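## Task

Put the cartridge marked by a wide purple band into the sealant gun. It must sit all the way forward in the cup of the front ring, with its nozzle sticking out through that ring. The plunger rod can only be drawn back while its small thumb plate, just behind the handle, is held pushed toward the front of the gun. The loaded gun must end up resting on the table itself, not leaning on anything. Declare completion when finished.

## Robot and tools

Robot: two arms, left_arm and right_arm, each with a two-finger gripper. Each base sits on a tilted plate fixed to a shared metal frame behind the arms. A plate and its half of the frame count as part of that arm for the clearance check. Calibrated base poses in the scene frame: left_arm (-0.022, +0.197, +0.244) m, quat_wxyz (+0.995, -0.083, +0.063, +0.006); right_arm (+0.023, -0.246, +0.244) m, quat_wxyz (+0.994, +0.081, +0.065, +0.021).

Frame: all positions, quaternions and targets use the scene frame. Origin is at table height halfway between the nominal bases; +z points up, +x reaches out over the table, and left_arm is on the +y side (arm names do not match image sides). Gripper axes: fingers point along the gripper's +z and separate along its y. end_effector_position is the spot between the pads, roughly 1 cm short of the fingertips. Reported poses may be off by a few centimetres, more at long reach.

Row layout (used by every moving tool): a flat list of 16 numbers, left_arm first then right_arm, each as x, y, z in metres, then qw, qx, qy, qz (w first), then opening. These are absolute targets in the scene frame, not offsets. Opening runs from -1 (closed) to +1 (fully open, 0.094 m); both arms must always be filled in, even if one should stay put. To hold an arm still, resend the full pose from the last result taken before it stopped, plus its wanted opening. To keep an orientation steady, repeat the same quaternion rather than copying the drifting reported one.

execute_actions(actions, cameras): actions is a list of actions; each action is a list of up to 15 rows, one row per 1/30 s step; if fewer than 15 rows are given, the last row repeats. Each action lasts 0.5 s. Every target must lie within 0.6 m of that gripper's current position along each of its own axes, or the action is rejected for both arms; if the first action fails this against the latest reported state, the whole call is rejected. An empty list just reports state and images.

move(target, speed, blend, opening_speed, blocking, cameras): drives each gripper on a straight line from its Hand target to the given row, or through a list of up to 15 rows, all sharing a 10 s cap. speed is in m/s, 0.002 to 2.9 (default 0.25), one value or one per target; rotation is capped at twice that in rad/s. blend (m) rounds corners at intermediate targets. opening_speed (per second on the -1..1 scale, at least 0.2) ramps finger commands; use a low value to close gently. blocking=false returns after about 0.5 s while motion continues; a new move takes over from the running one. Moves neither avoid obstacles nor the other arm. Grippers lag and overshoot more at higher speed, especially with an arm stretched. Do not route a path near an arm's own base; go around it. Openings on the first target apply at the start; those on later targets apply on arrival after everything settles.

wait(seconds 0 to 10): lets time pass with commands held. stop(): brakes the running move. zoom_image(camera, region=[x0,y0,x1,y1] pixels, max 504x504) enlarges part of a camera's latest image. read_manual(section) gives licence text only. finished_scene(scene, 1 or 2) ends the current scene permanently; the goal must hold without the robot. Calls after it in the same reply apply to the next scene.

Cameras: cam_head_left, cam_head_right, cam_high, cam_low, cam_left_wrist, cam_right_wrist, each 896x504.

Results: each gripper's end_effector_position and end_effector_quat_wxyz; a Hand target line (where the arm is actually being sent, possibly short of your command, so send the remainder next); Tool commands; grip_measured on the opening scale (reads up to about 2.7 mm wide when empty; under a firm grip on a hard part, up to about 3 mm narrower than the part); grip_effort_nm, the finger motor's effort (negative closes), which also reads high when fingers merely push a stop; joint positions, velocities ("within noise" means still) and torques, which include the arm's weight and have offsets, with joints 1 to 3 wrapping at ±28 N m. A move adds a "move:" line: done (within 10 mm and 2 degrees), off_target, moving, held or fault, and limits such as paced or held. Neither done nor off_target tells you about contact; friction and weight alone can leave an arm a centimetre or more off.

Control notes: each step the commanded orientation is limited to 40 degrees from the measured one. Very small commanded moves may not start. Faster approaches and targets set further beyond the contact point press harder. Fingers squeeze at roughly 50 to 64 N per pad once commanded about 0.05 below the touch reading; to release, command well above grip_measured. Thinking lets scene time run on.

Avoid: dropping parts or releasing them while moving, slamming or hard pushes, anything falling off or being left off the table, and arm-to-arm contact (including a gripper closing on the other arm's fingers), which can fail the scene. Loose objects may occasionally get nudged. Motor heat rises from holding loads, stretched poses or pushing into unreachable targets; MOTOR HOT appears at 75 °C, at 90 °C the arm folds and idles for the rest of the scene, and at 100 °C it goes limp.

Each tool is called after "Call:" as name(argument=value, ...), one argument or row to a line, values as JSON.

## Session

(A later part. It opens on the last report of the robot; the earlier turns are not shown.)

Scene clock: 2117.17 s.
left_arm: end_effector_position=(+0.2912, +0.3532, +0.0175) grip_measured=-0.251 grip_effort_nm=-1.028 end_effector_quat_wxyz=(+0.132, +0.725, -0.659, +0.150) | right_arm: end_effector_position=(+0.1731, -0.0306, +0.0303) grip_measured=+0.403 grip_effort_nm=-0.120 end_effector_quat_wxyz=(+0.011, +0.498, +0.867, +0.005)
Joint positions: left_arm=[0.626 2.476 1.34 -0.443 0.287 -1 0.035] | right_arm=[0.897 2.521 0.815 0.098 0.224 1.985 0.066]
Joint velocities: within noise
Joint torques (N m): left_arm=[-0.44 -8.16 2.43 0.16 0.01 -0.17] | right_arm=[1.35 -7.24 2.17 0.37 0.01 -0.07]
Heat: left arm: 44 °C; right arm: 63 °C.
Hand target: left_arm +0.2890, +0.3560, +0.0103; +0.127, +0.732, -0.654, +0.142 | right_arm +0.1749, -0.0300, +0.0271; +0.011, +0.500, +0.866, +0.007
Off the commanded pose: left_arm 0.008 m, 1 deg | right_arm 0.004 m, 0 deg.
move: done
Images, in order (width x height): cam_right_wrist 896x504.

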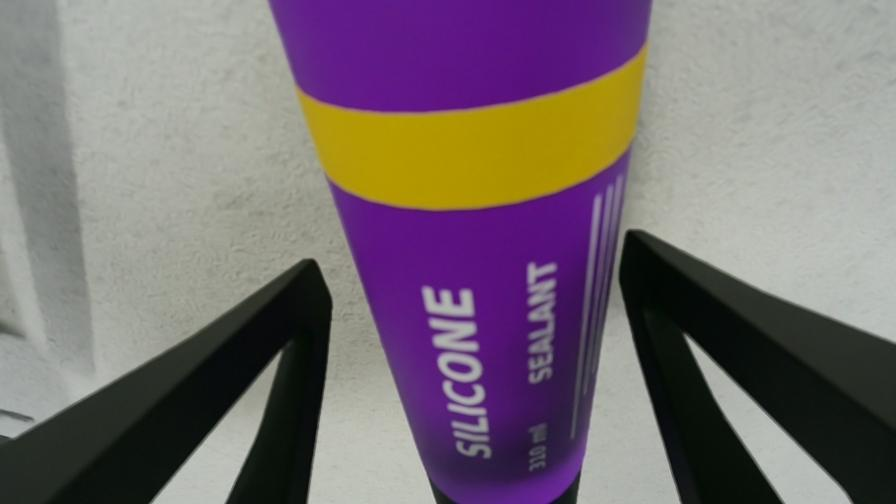

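Call:
move(
  target=[
    [0.289,0.356,0.010,0.1271,0.7324,-0.6536,0.1424,-0.45,0.173,-0.03,0.023,0.0113,0.5,0.866,0.0066,0.12],
    [0.289,0.356,0.010,0.1271,0.7324,-0.6536,0.1424,-0.45,0.173,-0.03,0.023,0.0113,0.5,0.866,0.0066,-0.03],
  ],
  speed=0.05,
  opening_speed=0.6,
  cameras=["cam_right_wrist"],
)

Scene clock: 2122.00 s.
left_arm: end_effector_position=(+0.2912, +0.3532, +0.0175) grip_measured=-0.251 grip_effort_nm=-1.033 end_effector_quat_wxyz=(+0.132, +0.725, -0.659, +0.150) | right_arm: end_effector_position=(+0.1714, -0.0313, +0.0264) grip_measured=+0.019 grip_effort_nm=-0.979 end_effector_quat_wxyz=(+0.011, +0.498, +0.867, +0.004)
Joint positions: left_arm=[0.626 2.476 1.34 -0.443 0.287 -1 0.035] | right_arm=[0.897 2.538 0.815 0.114 0.223 1.984 0.048]
Joint velocities: within noise
Joint torques (N m): left_arm=[-0.4 -8.2 2.55 0.11 0.03 -0.14] | right_arm=[1.66 -7.17 2.18 0.4 0.03 0.01]
Heat: left arm: 44 °C; right arm: 62 °C.
Hand target: left_arm +0.2890, +0.3560, +0.0103; +0.127, +0.732, -0.654, +0.142 | right_arm +0.1729, -0.0301, +0.0230; +0.011, +0.500, +0.866, +0.006
Off the commanded pose: left_arm 0.008 m, 1 deg | right_arm 0.004 m, 0 deg.
move: done
Images, in order (width x height): cam_right_wrist 896x504.

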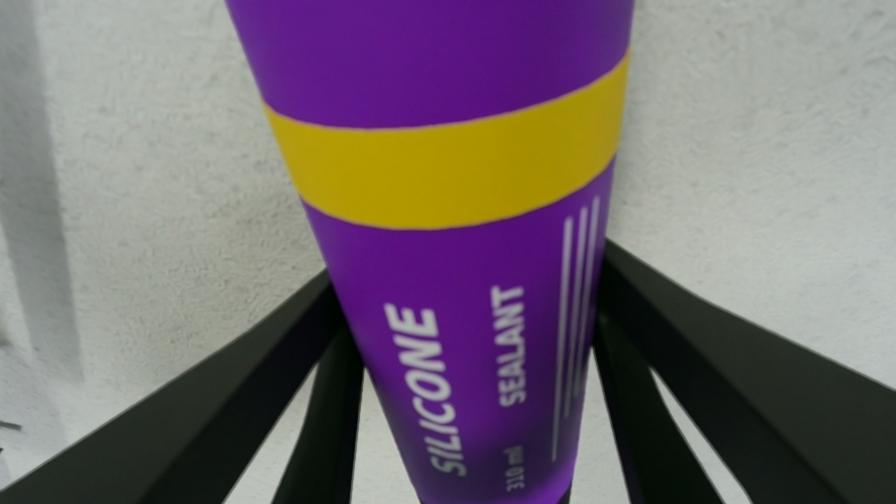

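Call:
move(
  target=[
    [0.289,0.356,0.010,0.1271,0.7324,-0.6536,0.1424,-0.45,0.175,-0.03,0.10,0.0113,0.5,0.866,0.0066,-0.03],
    [0.289,0.356,0.010,0.1271,0.7324,-0.6536,0.1424,-0.45,0.25,0.0,0.16,-0.02,0.56,0.827,0.03,-0.03],
    [0.289,0.356,0.010,0.1271,0.7324,-0.6536,0.1424,-0.45,0.333,0.05,0.13,-0.0583,0.6655,0.7409,0.0699,-0.03],
    [0.289,0.356,0.010,0.1271,0.7324,-0.6536,0.1424,-0.45,0.333,0.035,0.085,-0.0583,0.6655,0.7409,0.0699,-0.03],
  ],
  speed=[0.1,0.15,0.15,0.1],
  cameras=["cam_head_right","cam_left_wrist","cam_high"],
)

Call:
zoom_image(
  camera="cam_left_wrist",
  region=[400, 380, 560, 504],
)

Call:
zoom_image(
  camera="cam_high",
  region=[410, 260, 510, 400],
)

Call:
zoom_image(
  camera="cam_head_right",
  region=[440, 170, 590, 250],
)

Scene clock: 2133.67 s.
left_arm: end_effector_position=(+0.2912, +0.3532, +0.0175) grip_measured=-0.251 grip_effort_nm=-1.023 end_effector_quat_wxyz=(+0.132, +0.725, -0.659, +0.150) | right_arm: end_effector_position=(+0.3292, +0.0309, +0.0830) grip_measured=+0.018 grip_effort_nm=-1.004 end_effector_quat_wxyz=(-0.062, +0.651, +0.754, +0.063)
Joint positions: left_arm=[0.626 2.476 1.34 -0.443 0.287 -1 0.035] | right_arm=[0.636 2.474 1.348 -0.339 0.063 2.09 0.048]
Joint velocities: within noise
Joint torques (N m): left_arm=[-0.44 -8.21 2.55 0.14 0.04 -0.16] | right_arm=[2.58 -11.26 4.6 0.57 -0.12 0.11]
Heat: left arm: 44 °C; right arm: 61 °C.
Hand target: left_arm +0.2890, +0.3560, +0.0103; +0.127, +0.732, -0.654, +0.142 | right_arm +0.3330, +0.0348, +0.0850; -0.063, +0.655, +0.749, +0.072
Off the commanded pose: left_arm 0.008 m, 1 deg | right_arm 0.006 m, 2 deg.
joint sent to its limit (right arm) — joint 6 (wrist roll), upper limit. The joint targets still meet the commanded pose.
move: done
Images, in order (width x height): cam_head_right 896x504, cam_high 896x504, cam_left_wrist 896x504.

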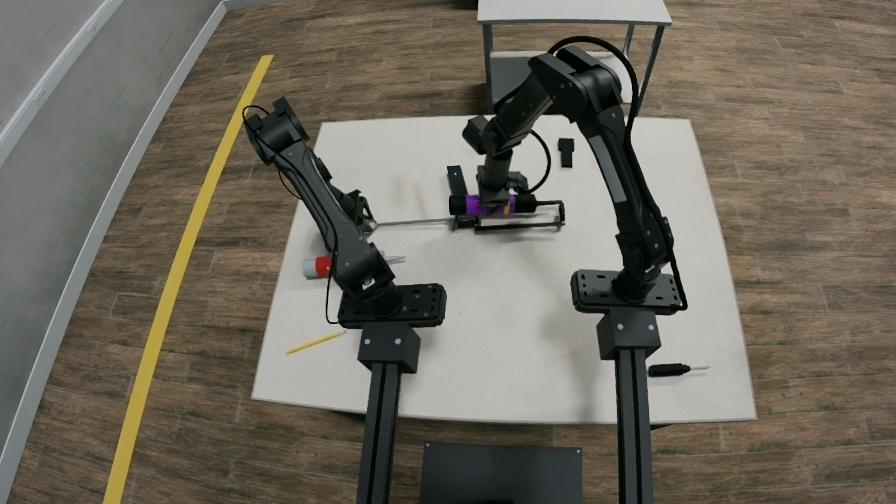

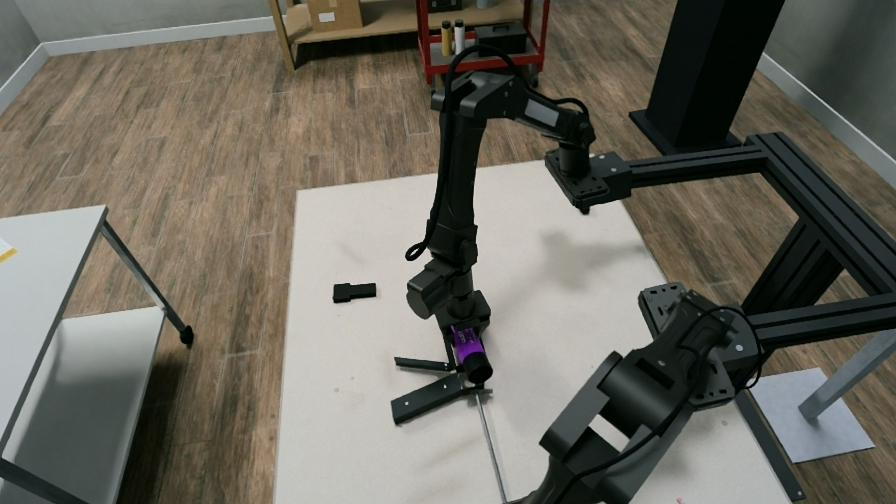

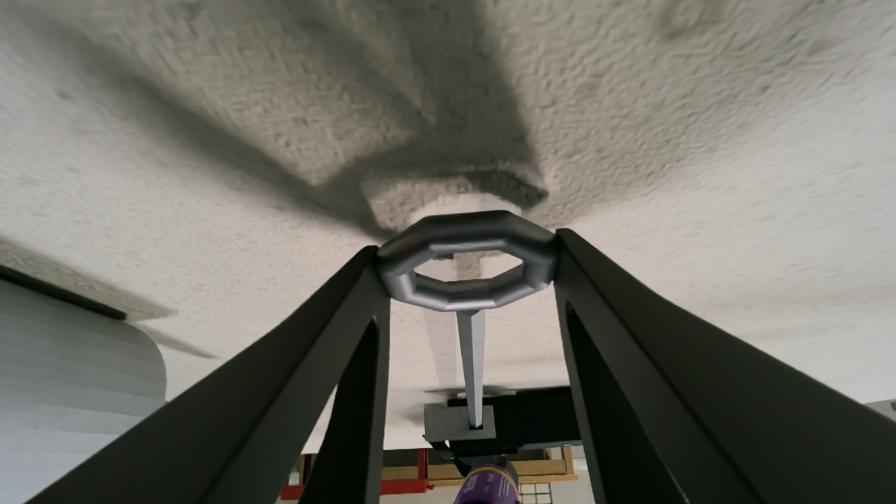

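Scaled by 3.150 from the camera's 896x504 image, which has a finer 1280x720 frame.

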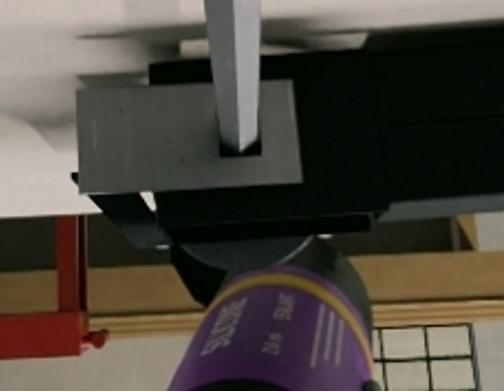

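Scaled by 3.600 from the camera's 896x504 image, which has a finer 1280x720 frame.

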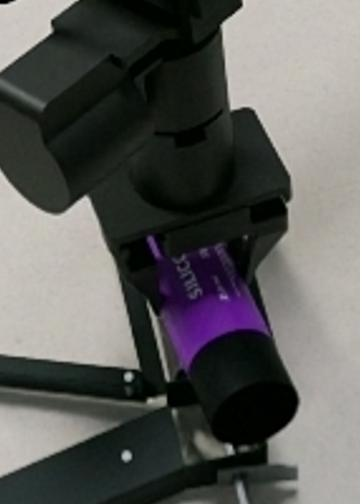

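Scaled by 3.360 from the camera's 896x504 image, which has a finer 1280x720 frame.

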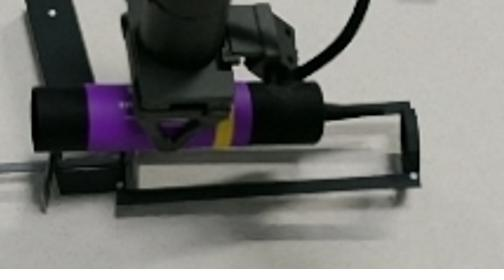

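Call:
move(
  target=[
    [0.289,0.356,0.010,0.1271,0.7324,-0.6536,0.1424,-0.45,0.316,0.030,0.070,-0.0583,0.6590,0.7469,0.0699,-0.03],
    [0.289,0.356,0.010,0.1271,0.7324,-0.6536,0.1424,-0.45,0.316,0.023,0.064,-0.0583,0.6590,0.7469,0.0699,-0.03],
  ],
  speed=0.08,
  cameras=["cam_head_right","cam_left_wrist","cam_high"],
)

Call:
zoom_image(
  camera="cam_high",
  region=[410, 260, 510, 400],
)

Call:
zoom_image(
  camera="cam_head_right",
  region=[500, 170, 590, 250],
)

Scene clock: 2144.43 s.
left_arm: end_effector_position=(+0.2911, +0.3534, +0.0174) grip_measured=-0.251 grip_effort_nm=-1.028 end_effector_quat_wxyz=(+0.131, +0.725, -0.659, +0.149) | right_arm: end_effector_position=(+0.3126, +0.0221, +0.0646) grip_measured=+0.018 grip_effort_nm=-1.004 end_effector_quat_wxyz=(-0.060, +0.652, +0.753, +0.064)
Joint positions: left_arm=[0.626 2.476 1.34 -0.442 0.285 -1 0.035] | right_arm=[0.636 2.489 1.257 -0.23 0.065 2.09 0.048]
Joint velocities: within noise
Joint torques (N m): left_arm=[-0.36 -8.27 2.65 0.12 0.05 -0.16] | right_arm=[2.19 -10.61 3.84 0.67 -0.06 0.1]
Heat: left arm: 44 °C; right arm: 63 °C.
Hand target: left_arm +0.2890, +0.3560, +0.0103; +0.127, +0.732, -0.654, +0.142 | right_arm +0.3160, +0.0229, +0.0640; -0.059, +0.657, +0.748, +0.070
Off the commanded pose: left_arm 0.008 m, 1 deg | right_arm 0.004 m, 1 deg.
joint sent to its limit (right arm) — joint 6 (wrist roll), upper limit. The joint targets still meet the commanded pose.
move: done
Images, in order (width x height): cam_head_right 896x504, cam_high 896x504, cam_left_wrist 896x504.

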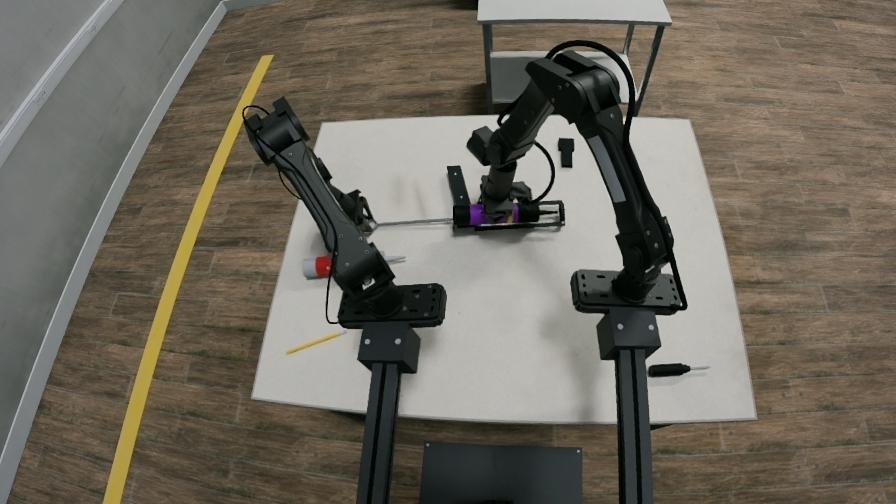

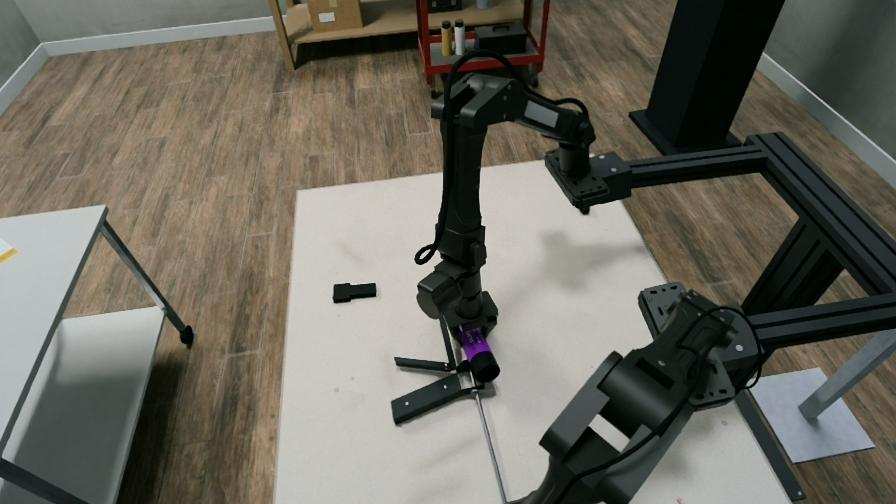

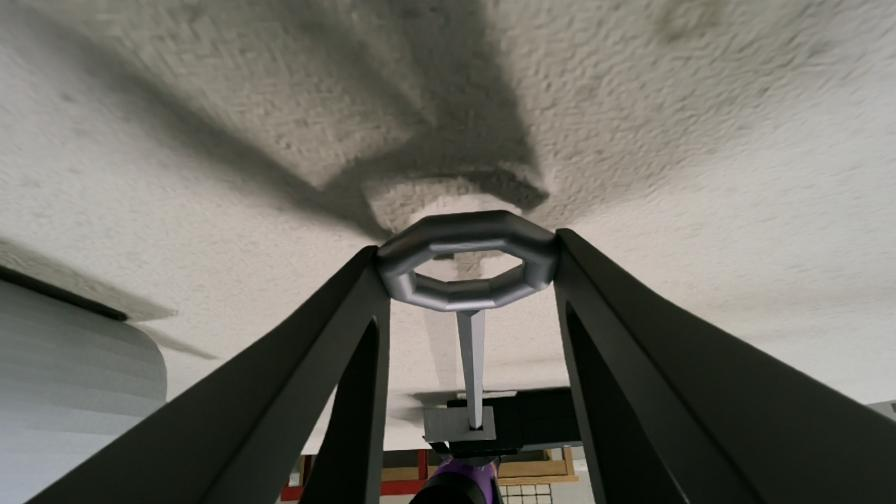

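Scaled by 3.600 from the camera's 896x504 image, which has a finer 1280x720 frame.

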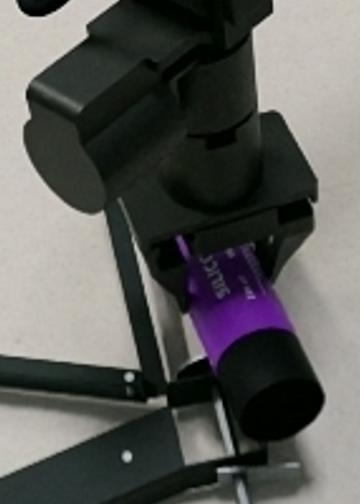

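Scaled by 5.600 from the camera's 896x504 image, which has a finer 1280x720 frame.

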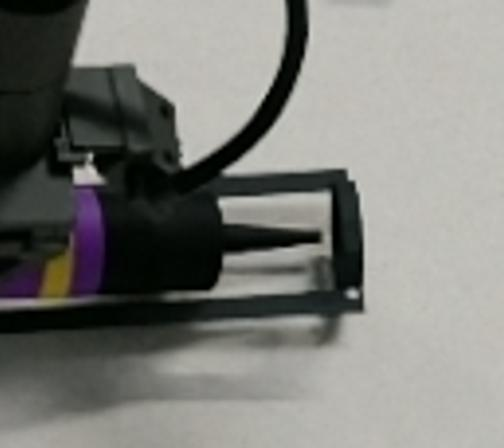

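Call:
move(
  target=[
    [0.289,0.356,0.010,0.1271,0.7324,-0.6536,0.1424,-0.45,0.319,0.004,0.0595,-0.0583,0.6655,0.7409,0.0699,-0.03],
  ],
  speed=0.06,
  cameras=["cam_head_right"],
)

Call:
zoom_image(
  camera="cam_head_right",
  region=[500, 170, 590, 250],
)

Scene clock: 2149.43 s.
left_arm: end_effector_position=(+0.2911, +0.3534, +0.0174) grip_measured=-0.251 grip_effort_nm=-1.028 end_effector_quat_wxyz=(+0.131, +0.725, -0.659, +0.149) | right_arm: end_effector_position=(+0.3130, +0.0170, +0.0597) grip_measured=+0.018 grip_effort_nm=-1.009 end_effector_quat_wxyz=(-0.074, +0.646, +0.756, +0.077)
Joint positions: left_arm=[0.626 2.476 1.34 -0.442 0.285 -1 0.035] | right_arm=[0.607 2.487 1.221 -0.176 0.029 2.049 0.048]
Joint velocities: within noise
Joint torques (N m): left_arm=[-0.38 -8.28 2.73 0.13 0.04 -0.18] | right_arm=[0.94 -11.63 2.52 0.48 0.26 0.29]
Heat: left arm: 44 °C; right arm: 64 °C.
Hand target: left_arm +0.2890, +0.3560, +0.0103; +0.127, +0.732, -0.654, +0.142 | right_arm +0.3188, +0.0043, +0.0595; -0.059, +0.665, +0.741, +0.070
Off the commanded pose: left_arm 0.008 m, 1 deg | right_arm 0.014 m, 3 deg.
move: off_target (right_arm)
Images, in order (width x height): cam_head_right 896x504.

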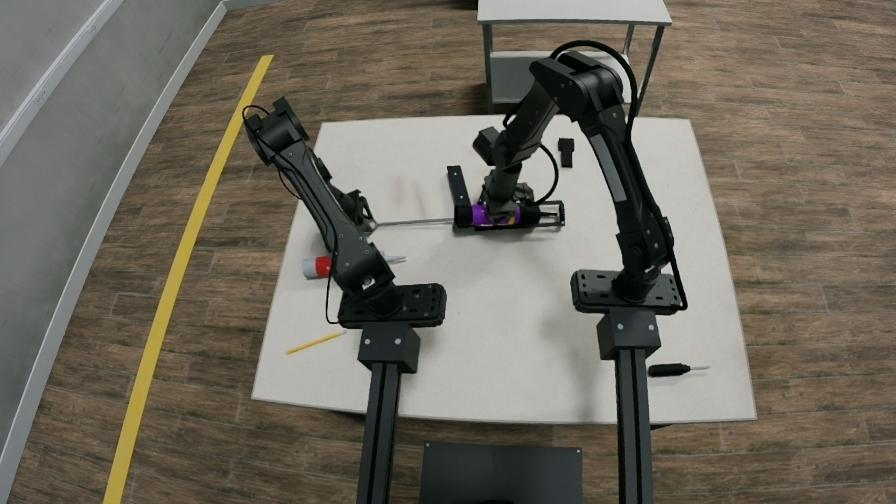

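Scaled by 5.600 from the camera's 896x504 image, which has a finer 1280x720 frame.

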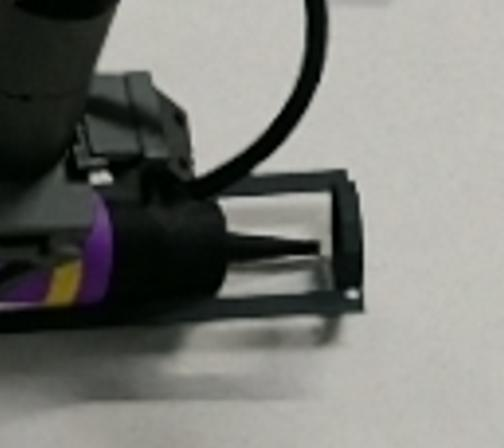

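Call:
execute_actions(
  actions=[],
)

Call:
zoom_image(
  camera="cam_high",
  region=[400, 260, 520, 400],
)

Call:
zoom_image(
  camera="cam_left_wrist",
  region=[400, 380, 560, 504],
)

Call:
zoom_image(
  camera="cam_head_left",
  region=[430, 170, 580, 250],
)

Scene clock: 2159.50 s.
left_arm: end_effector_position=(+0.2911, +0.3534, +0.0174) grip_measured=-0.251 grip_effort_nm=-1.028 end_effector_quat_wxyz=(+0.131, +0.725, -0.659, +0.149) | right_arm: end_effector_position=(+0.3129, +0.0169, +0.0596) grip_measured=+0.018 grip_effort_nm=-1.004 end_effector_quat_wxyz=(-0.074, +0.646, +0.755, +0.077)
Joint positions: left_arm=[0.626 2.476 1.34 -0.442 0.285 -1 0.035] | right_arm=[0.606 2.487 1.221 -0.176 0.029 2.049 0.048]
Joint velocities: within noise
Joint torques (N m): left_arm=[-0.5 -8.24 2.59 0.13 0.01 -0.16] | right_arm=[0.88 -11.63 2.58 0.47 0.23 0.29]
Heat: left arm: 44 °C; right arm: 63 °C.
Hand target: left_arm +0.2890, +0.3560, +0.0103; +0.127, +0.732, -0.654, +0.142 | right_arm +0.3187, +0.0041, +0.0594; -0.059, +0.665, +0.741, +0.070
Tool commands: left_gripper/opening=-0.45 right_gripper/opening=-0.03
Off the commanded pose: left_arm 0.008 m, 1 deg | right_arm 0.014 m, 3 deg.

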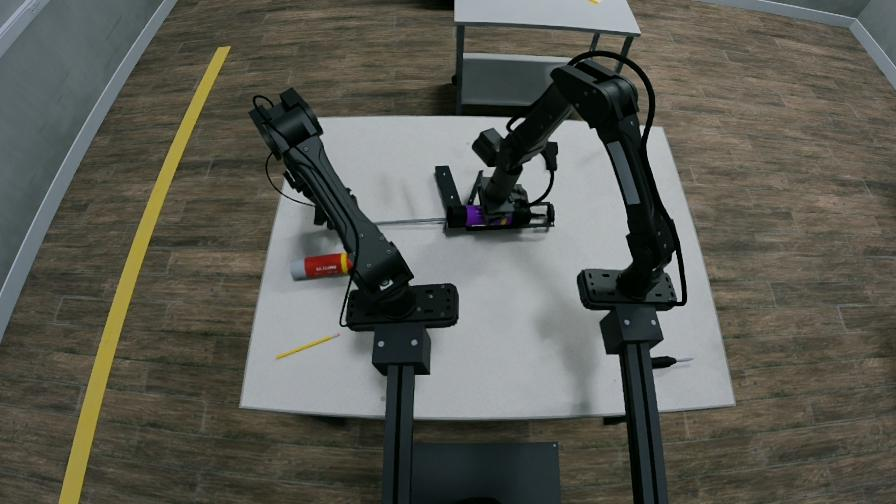

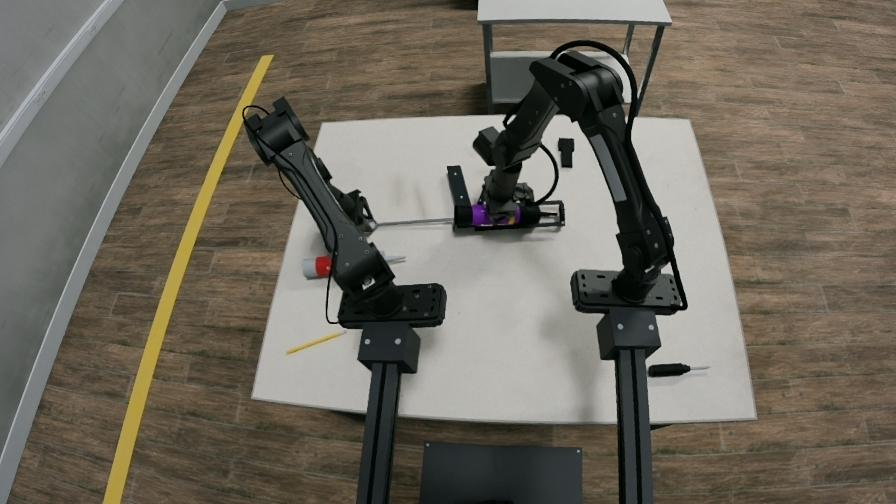

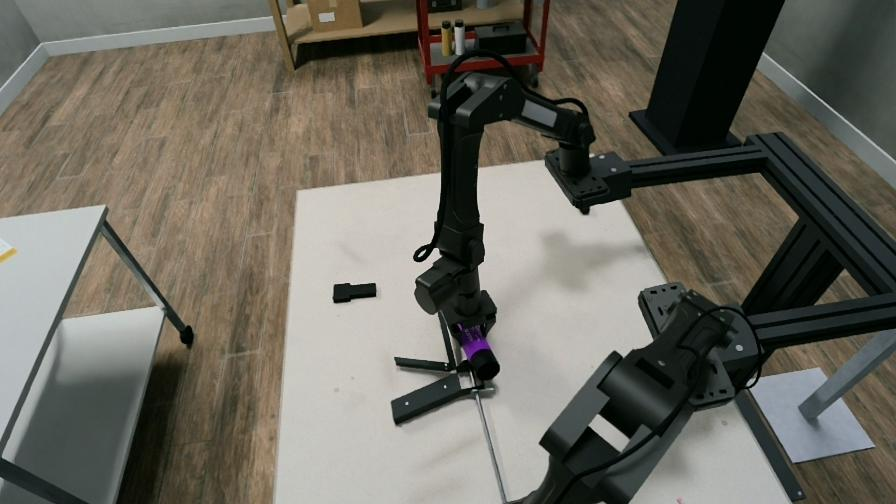

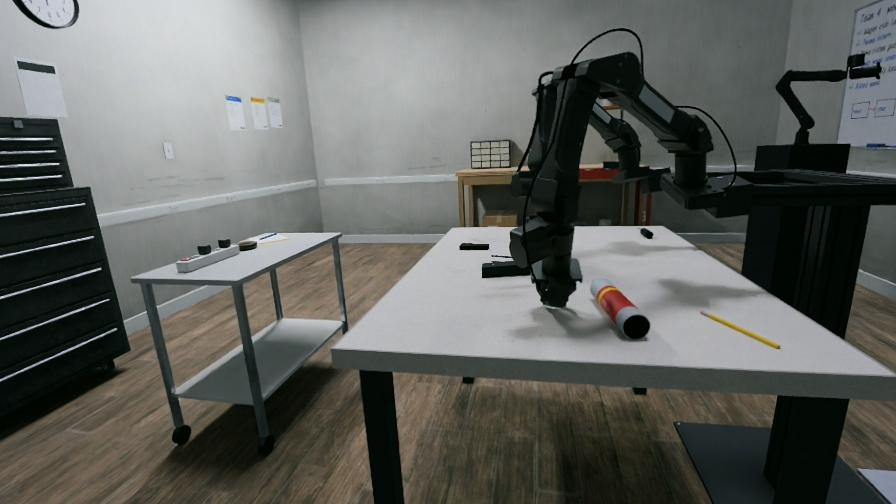

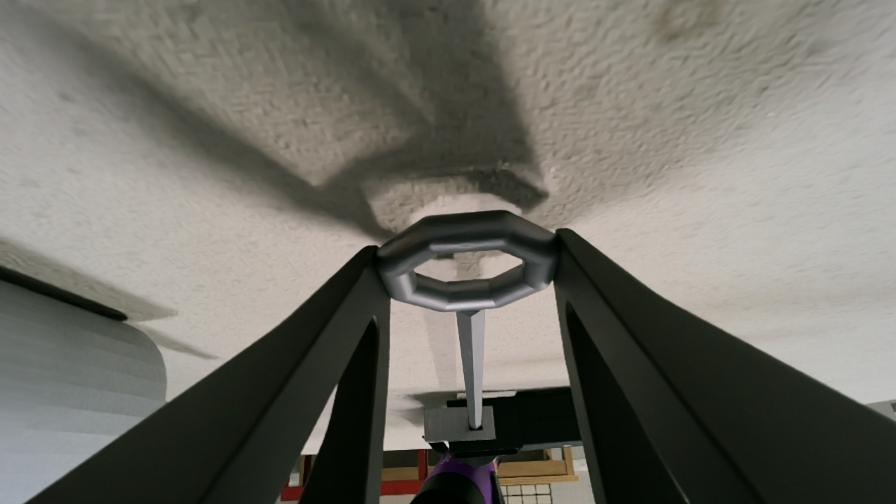

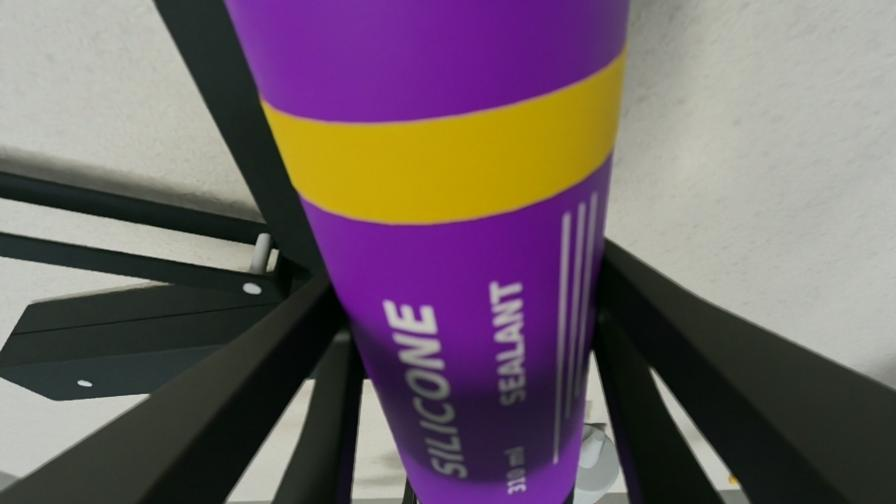

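Scaled by 3.600 from the camera's 896x504 image, which has a finer 1280x720 frame.

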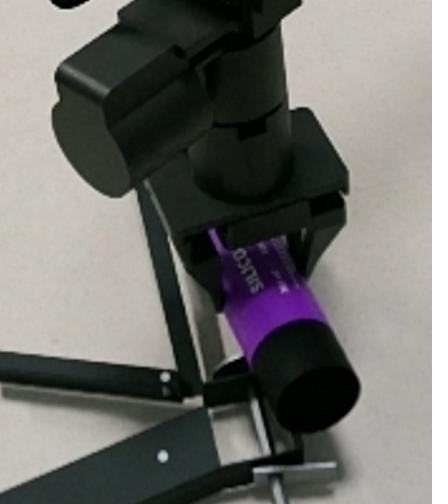

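Scaled by 3.150 from the camera's 896x504 image, which has a finer 1280x720 frame.

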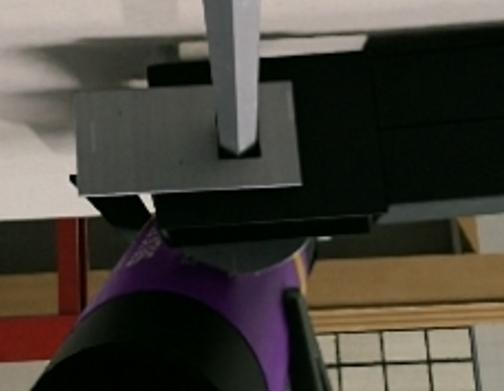

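Scaled by 3.360 from the camera's 896x504 image, which has a finer 1280x720 frame.

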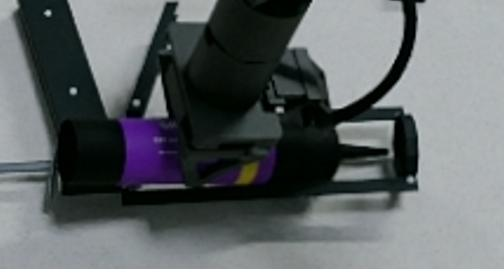

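Call:
move(
  target=[
    [0.289,0.356,0.010,0.1271,0.7324,-0.6536,0.1424,-0.45,0.316,0.022,0.076,-0.0685,0.6581,0.7459,0.0778,-0.03],
    [0.289,0.356,0.010,0.1271,0.7324,-0.6536,0.1424,-0.45,0.317,0.006,0.070,-0.0685,0.6581,0.7459,0.0778,-0.03],
  ],
  speed=0.06,
  cameras=["cam_head_right","cam_left_wrist"],
)

Call:
zoom_image(
  camera="cam_head_right",
  region=[500, 170, 590, 250],
)

Call:
zoom_image(
  camera="cam_left_wrist",
  region=[400, 380, 560, 504],
)

Scene clock: 2166.87 s.
left_arm: end_effector_position=(+0.2911, +0.3534, +0.0174) grip_measured=-0.251 grip_effort_nm=-1.028 end_effector_quat_wxyz=(+0.131, +0.725, -0.659, +0.149) | right_arm: end_effector_position=(+0.3133, +0.0113, +0.0600) grip_measured=+0.018 grip_effort_nm=-1.013 end_effector_quat_wxyz=(-0.073, +0.650, +0.752, +0.079)
Joint positions: left_arm=[0.626 2.476 1.34 -0.442 0.285 -1 0.035] | right_arm=[0.594 2.475 1.197 -0.158 0.028 2.047 0.048]
Joint velocities: within noise
Joint torques (N m): left_arm=[-0.43 -8.14 2.63 0.14 0.02 -0.16] | right_arm=[1.96 -13.71 2.77 0.24 0.02 0.13]
Heat: left arm: 44 °C; right arm: 63 °C.
Hand target: left_arm +0.2890, +0.3559, +0.0103; +0.127, +0.732, -0.654, +0.142 | right_arm +0.3169, +0.0062, +0.0696; -0.068, +0.658, +0.746, +0.078
Off the commanded pose: left_arm 0.008 m, 1 deg | right_arm 0.012 m, 1 deg.
move: off_target (right_arm)
Images, in order (width x height): cam_head_right 896x504, cam_left_wrist 896x504.

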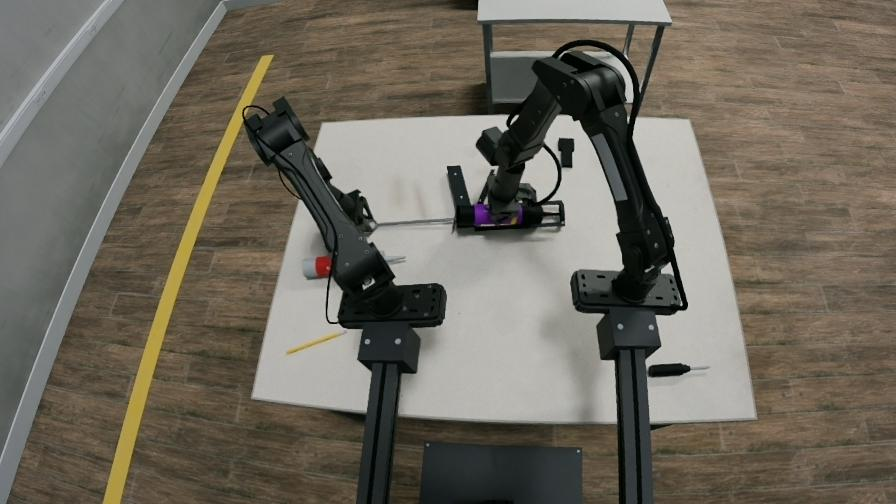

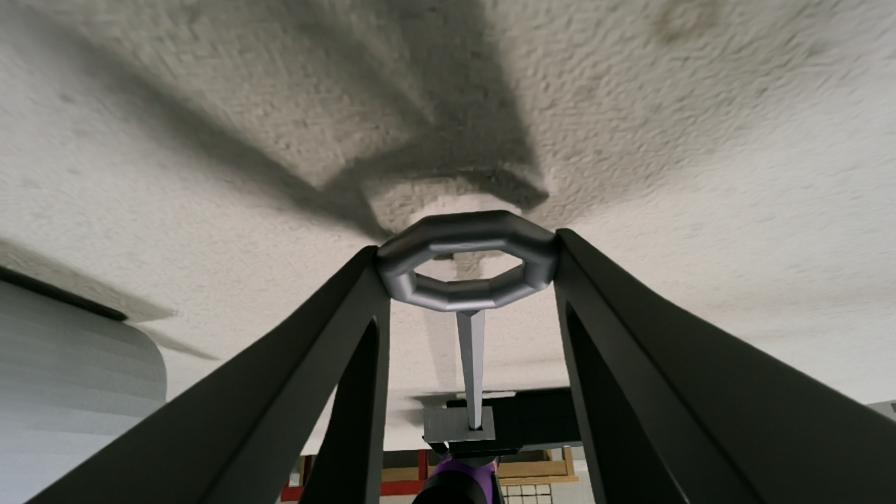

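Scaled by 5.600 from the camera's 896x504 image, which has a finer 1280x720 frame.

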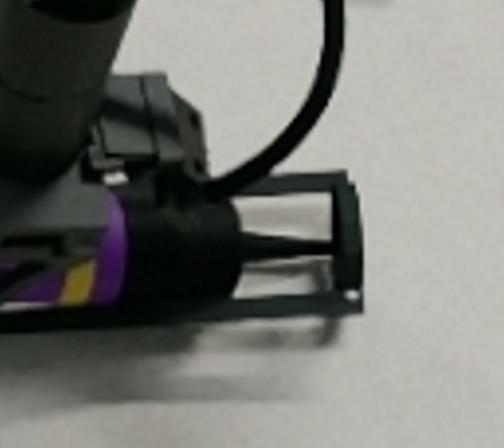

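Scaled by 3.150 from the camera's 896x504 image, which has a finer 1280x720 frame.

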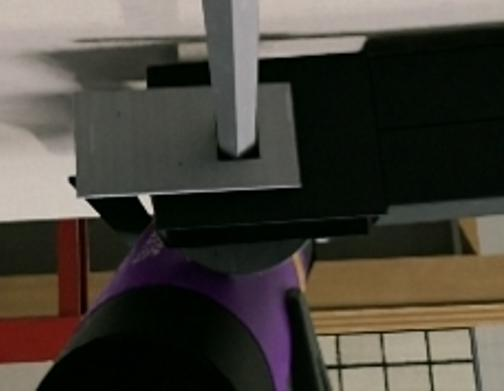

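Call:
move(
  target=[
    [0.289,0.356,0.010,0.1271,0.7324,-0.6536,0.1424,-0.45,0.318,0.010,0.082,-0.0685,0.6581,0.7459,0.0778,-0.03],
  ],
  speed=0.06,
  cameras=["cam_head_right"],
)

Call:
zoom_image(
  camera="cam_head_right",
  region=[500, 170, 590, 250],
)

Scene clock: 2170.43 s.
left_arm: end_effector_position=(+0.2911, +0.3535, +0.0173) grip_measured=-0.251 grip_effort_nm=-1.028 end_effector_quat_wxyz=(+0.131, +0.725, -0.659, +0.149) | right_arm: end_effector_position=(+0.3130, +0.0081, +0.0640) grip_measured=+0.018 grip_effort_nm=-1.004 end_effector_quat_wxyz=(-0.071, +0.654, +0.749, +0.072)
Joint positions: left_arm=[0.626 2.476 1.34 -0.442 0.285 -1 0.035] | right_arm=[0.594 2.461 1.197 -0.184 0.037 2.058 0.048]
Joint velocities: within noise
Joint torques (N m): left_arm=[-0.43 -8.18 2.56 0.11 0.03 -0.2] | right_arm=[3.07 -15.02 3.47 0.11 -0.07 0.17]
Heat: left arm: 44 °C; right arm: 63 °C.
Hand target: left_arm +0.2890, +0.3559, +0.0103; +0.127, +0.732, -0.654, +0.142 | right_arm +0.3179, +0.0102, +0.0812; -0.069, +0.658, +0.746, +0.078
Off the commanded pose: left_arm 0.008 m, 1 deg | right_arm 0.019 m, 1 deg.
move: off_target (right_arm)
Images, in order (width x height): cam_head_right 896x504.

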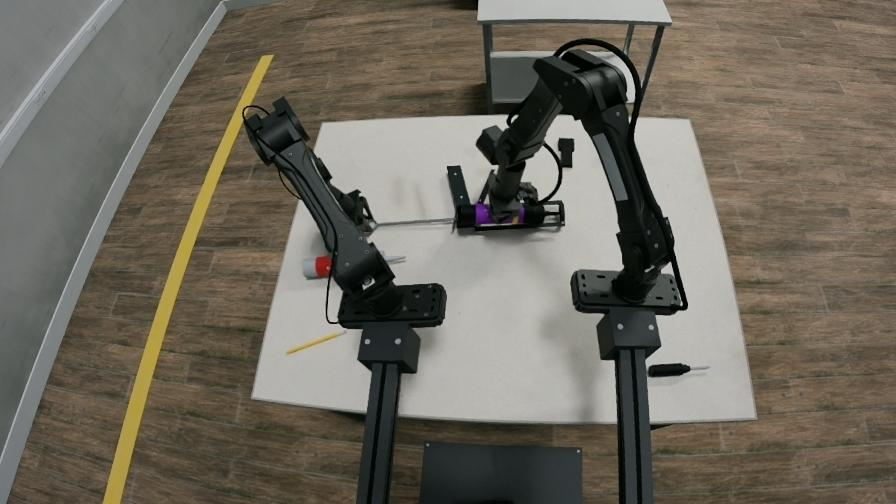

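Scaled by 5.600 from the camera's 896x504 image, which has a finer 1280x720 frame.

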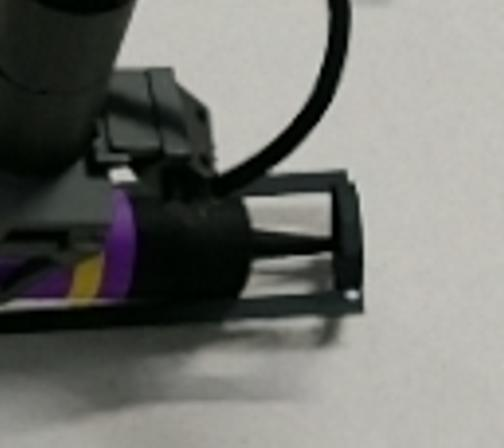

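Call:
move(
  target=[
    [0.289,0.356,0.010,0.1271,0.7324,-0.6536,0.1424,-0.45,0.321,-0.006,0.076,-0.0610,0.6717,0.7348,0.0735,-0.03],
  ],
  speed=0.06,
  cameras=["cam_head_right","cam_left_wrist"],
)

Call:
zoom_image(
  camera="cam_head_right",
  region=[500, 170, 590, 250],
)

Scene clock: 2176.67 s.
left_arm: end_effector_position=(+0.2905, +0.3542, +0.0170) grip_measured=-0.251 grip_effort_nm=-1.033 end_effector_quat_wxyz=(+0.131, +0.726, -0.660, +0.146) | right_arm: end_effector_position=(+0.3135, -0.0067, +0.0609) grip_measured=+0.018 grip_effort_nm=-1.004 end_effector_quat_wxyz=(-0.063, +0.664, +0.742, +0.063)
Joint positions: left_arm=[0.626 2.476 1.34 -0.442 0.279 -1 0.035] | right_arm=[0.57 2.452 1.171 -0.179 0.055 2.058 0.048]
Joint velocities: within noise
Joint torques (N m): left_arm=[-0.39 -8.2 2.55 0.12 0.06 -0.17] | right_arm=[2.3 -14.5 2.88 0.26 -0.07 0.18]
Heat: left arm: 44 °C; right arm: 67 °C.
Hand target: left_arm +0.2890, +0.3560, +0.0102; +0.127, +0.732, -0.654, +0.142 | right_arm +0.3209, -0.0059, +0.0754; -0.061, +0.671, +0.735, +0.074
Off the commanded pose: left_arm 0.007 m, 1 deg | right_arm 0.017 m, 2 deg.
move: off_target (right_arm)
Images, in order (width x height): cam_head_right 896x504, cam_left_wrist 896x504.

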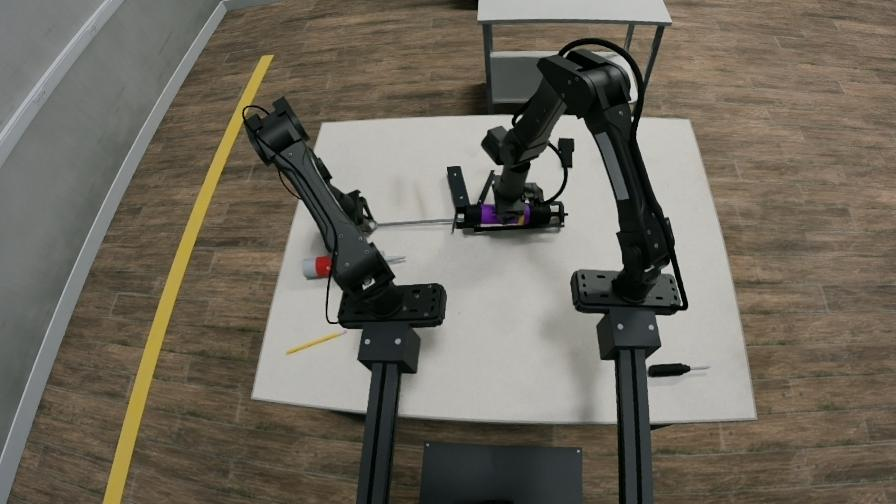

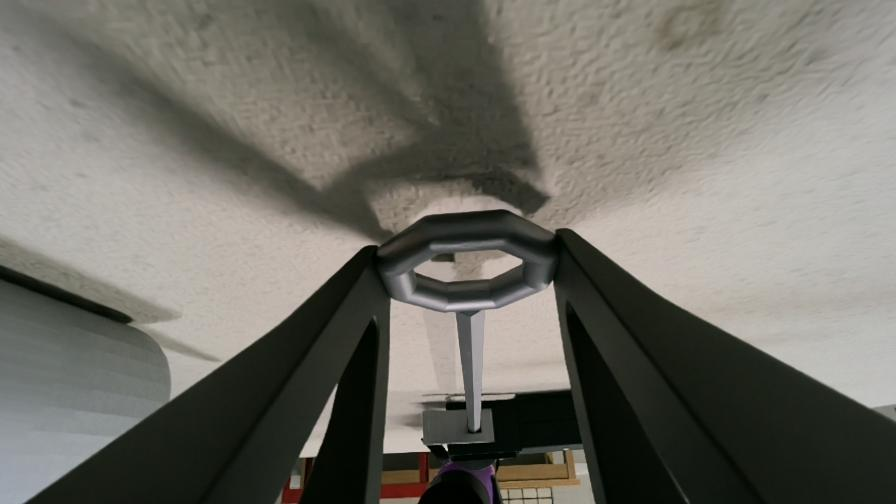

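Scaled by 5.600 from the camera's 896x504 image, which has a finer 1280x720 frame.

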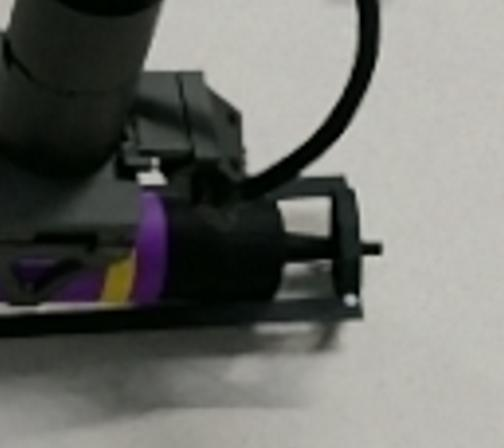

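Call:
move(
  target=[
    [0.289,0.356,0.010,0.1271,0.7324,-0.6536,0.1424,-0.45,0.328,-0.022,0.072,-0.0603,0.6812,0.7260,0.0745,-0.03],
  ],
  speed=0.06,
  cameras=["cam_head_right","cam_left_wrist"],
)

Call:
zoom_image(
  camera="cam_head_right",
  region=[500, 170, 590, 250],
)

Call:
zoom_image(
  camera="cam_left_wrist",
  region=[400, 380, 560, 504],
)

Scene clock: 2182.60 s.
left_arm: end_effector_position=(+0.2905, +0.3542, +0.0170) grip_measured=-0.251 grip_effort_nm=-1.028 end_effector_quat_wxyz=(+0.131, +0.726, -0.660, +0.146) | right_arm: end_effector_position=(+0.3193, -0.0236, +0.0570) grip_measured=+0.018 grip_effort_nm=-1.004 end_effector_quat_wxyz=(-0.062, +0.678, +0.730, +0.060)
Joint positions: left_arm=[0.626 2.476 1.34 -0.442 0.279 -1 0.035] | right_arm=[0.523 2.445 1.149 -0.162 0.055 2.047 0.048]
Joint velocities: within noise
Joint torques (N m): left_arm=[-0.36 -8.24 2.56 0.14 0.08 -0.17] | right_arm=[2.13 -14.38 2.84 0.29 -0.1 0.07]
Heat: left arm: 44 °C; right arm: 67 °C.
Hand target: left_arm +0.2890, +0.3560, +0.0102; +0.127, +0.732, -0.654, +0.142 | right_arm +0.3278, -0.0220, +0.0714; -0.060, +0.681, +0.726, +0.074
Off the commanded pose: left_arm 0.007 m, 1 deg | right_arm 0.017 m, 2 deg.
move: off_target (right_arm)
Images, in order (width x height): cam_head_right 896x504, cam_left_wrist 896x504.

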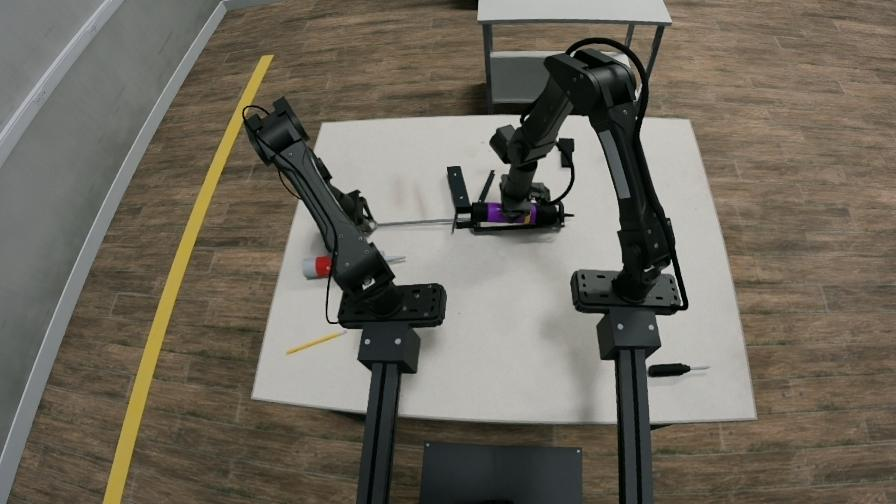

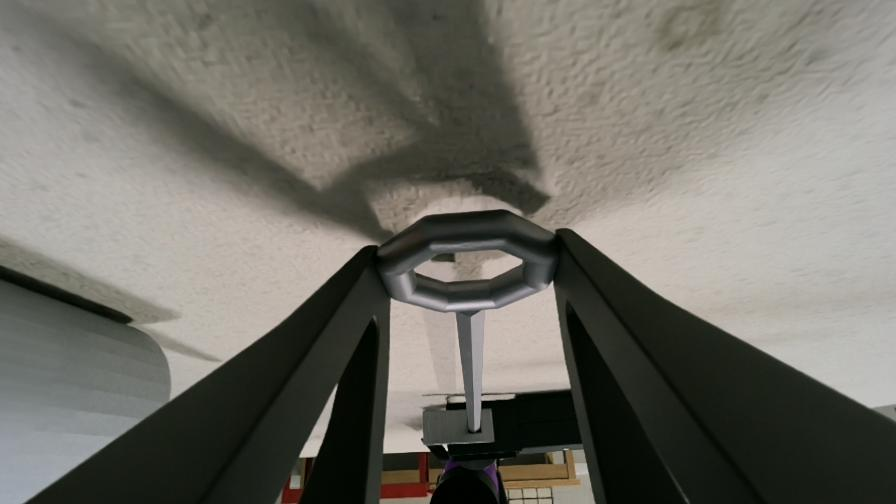

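Scaled by 5.600 from the camera's 896x504 image, which has a finer 1280x720 frame.

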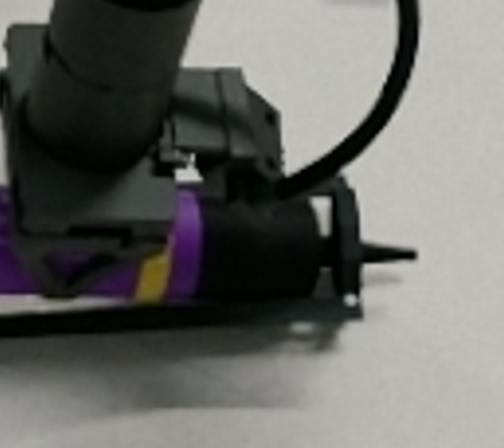

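Scaled by 3.150 from the camera's 896x504 image, which has a finer 1280x720 frame.

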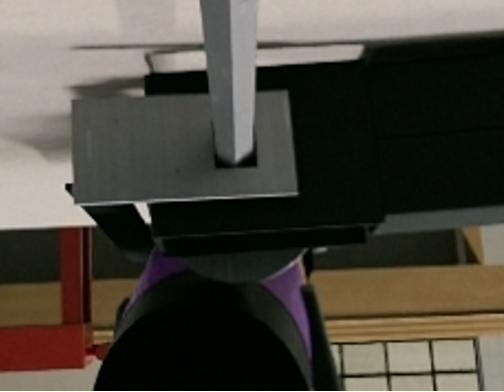

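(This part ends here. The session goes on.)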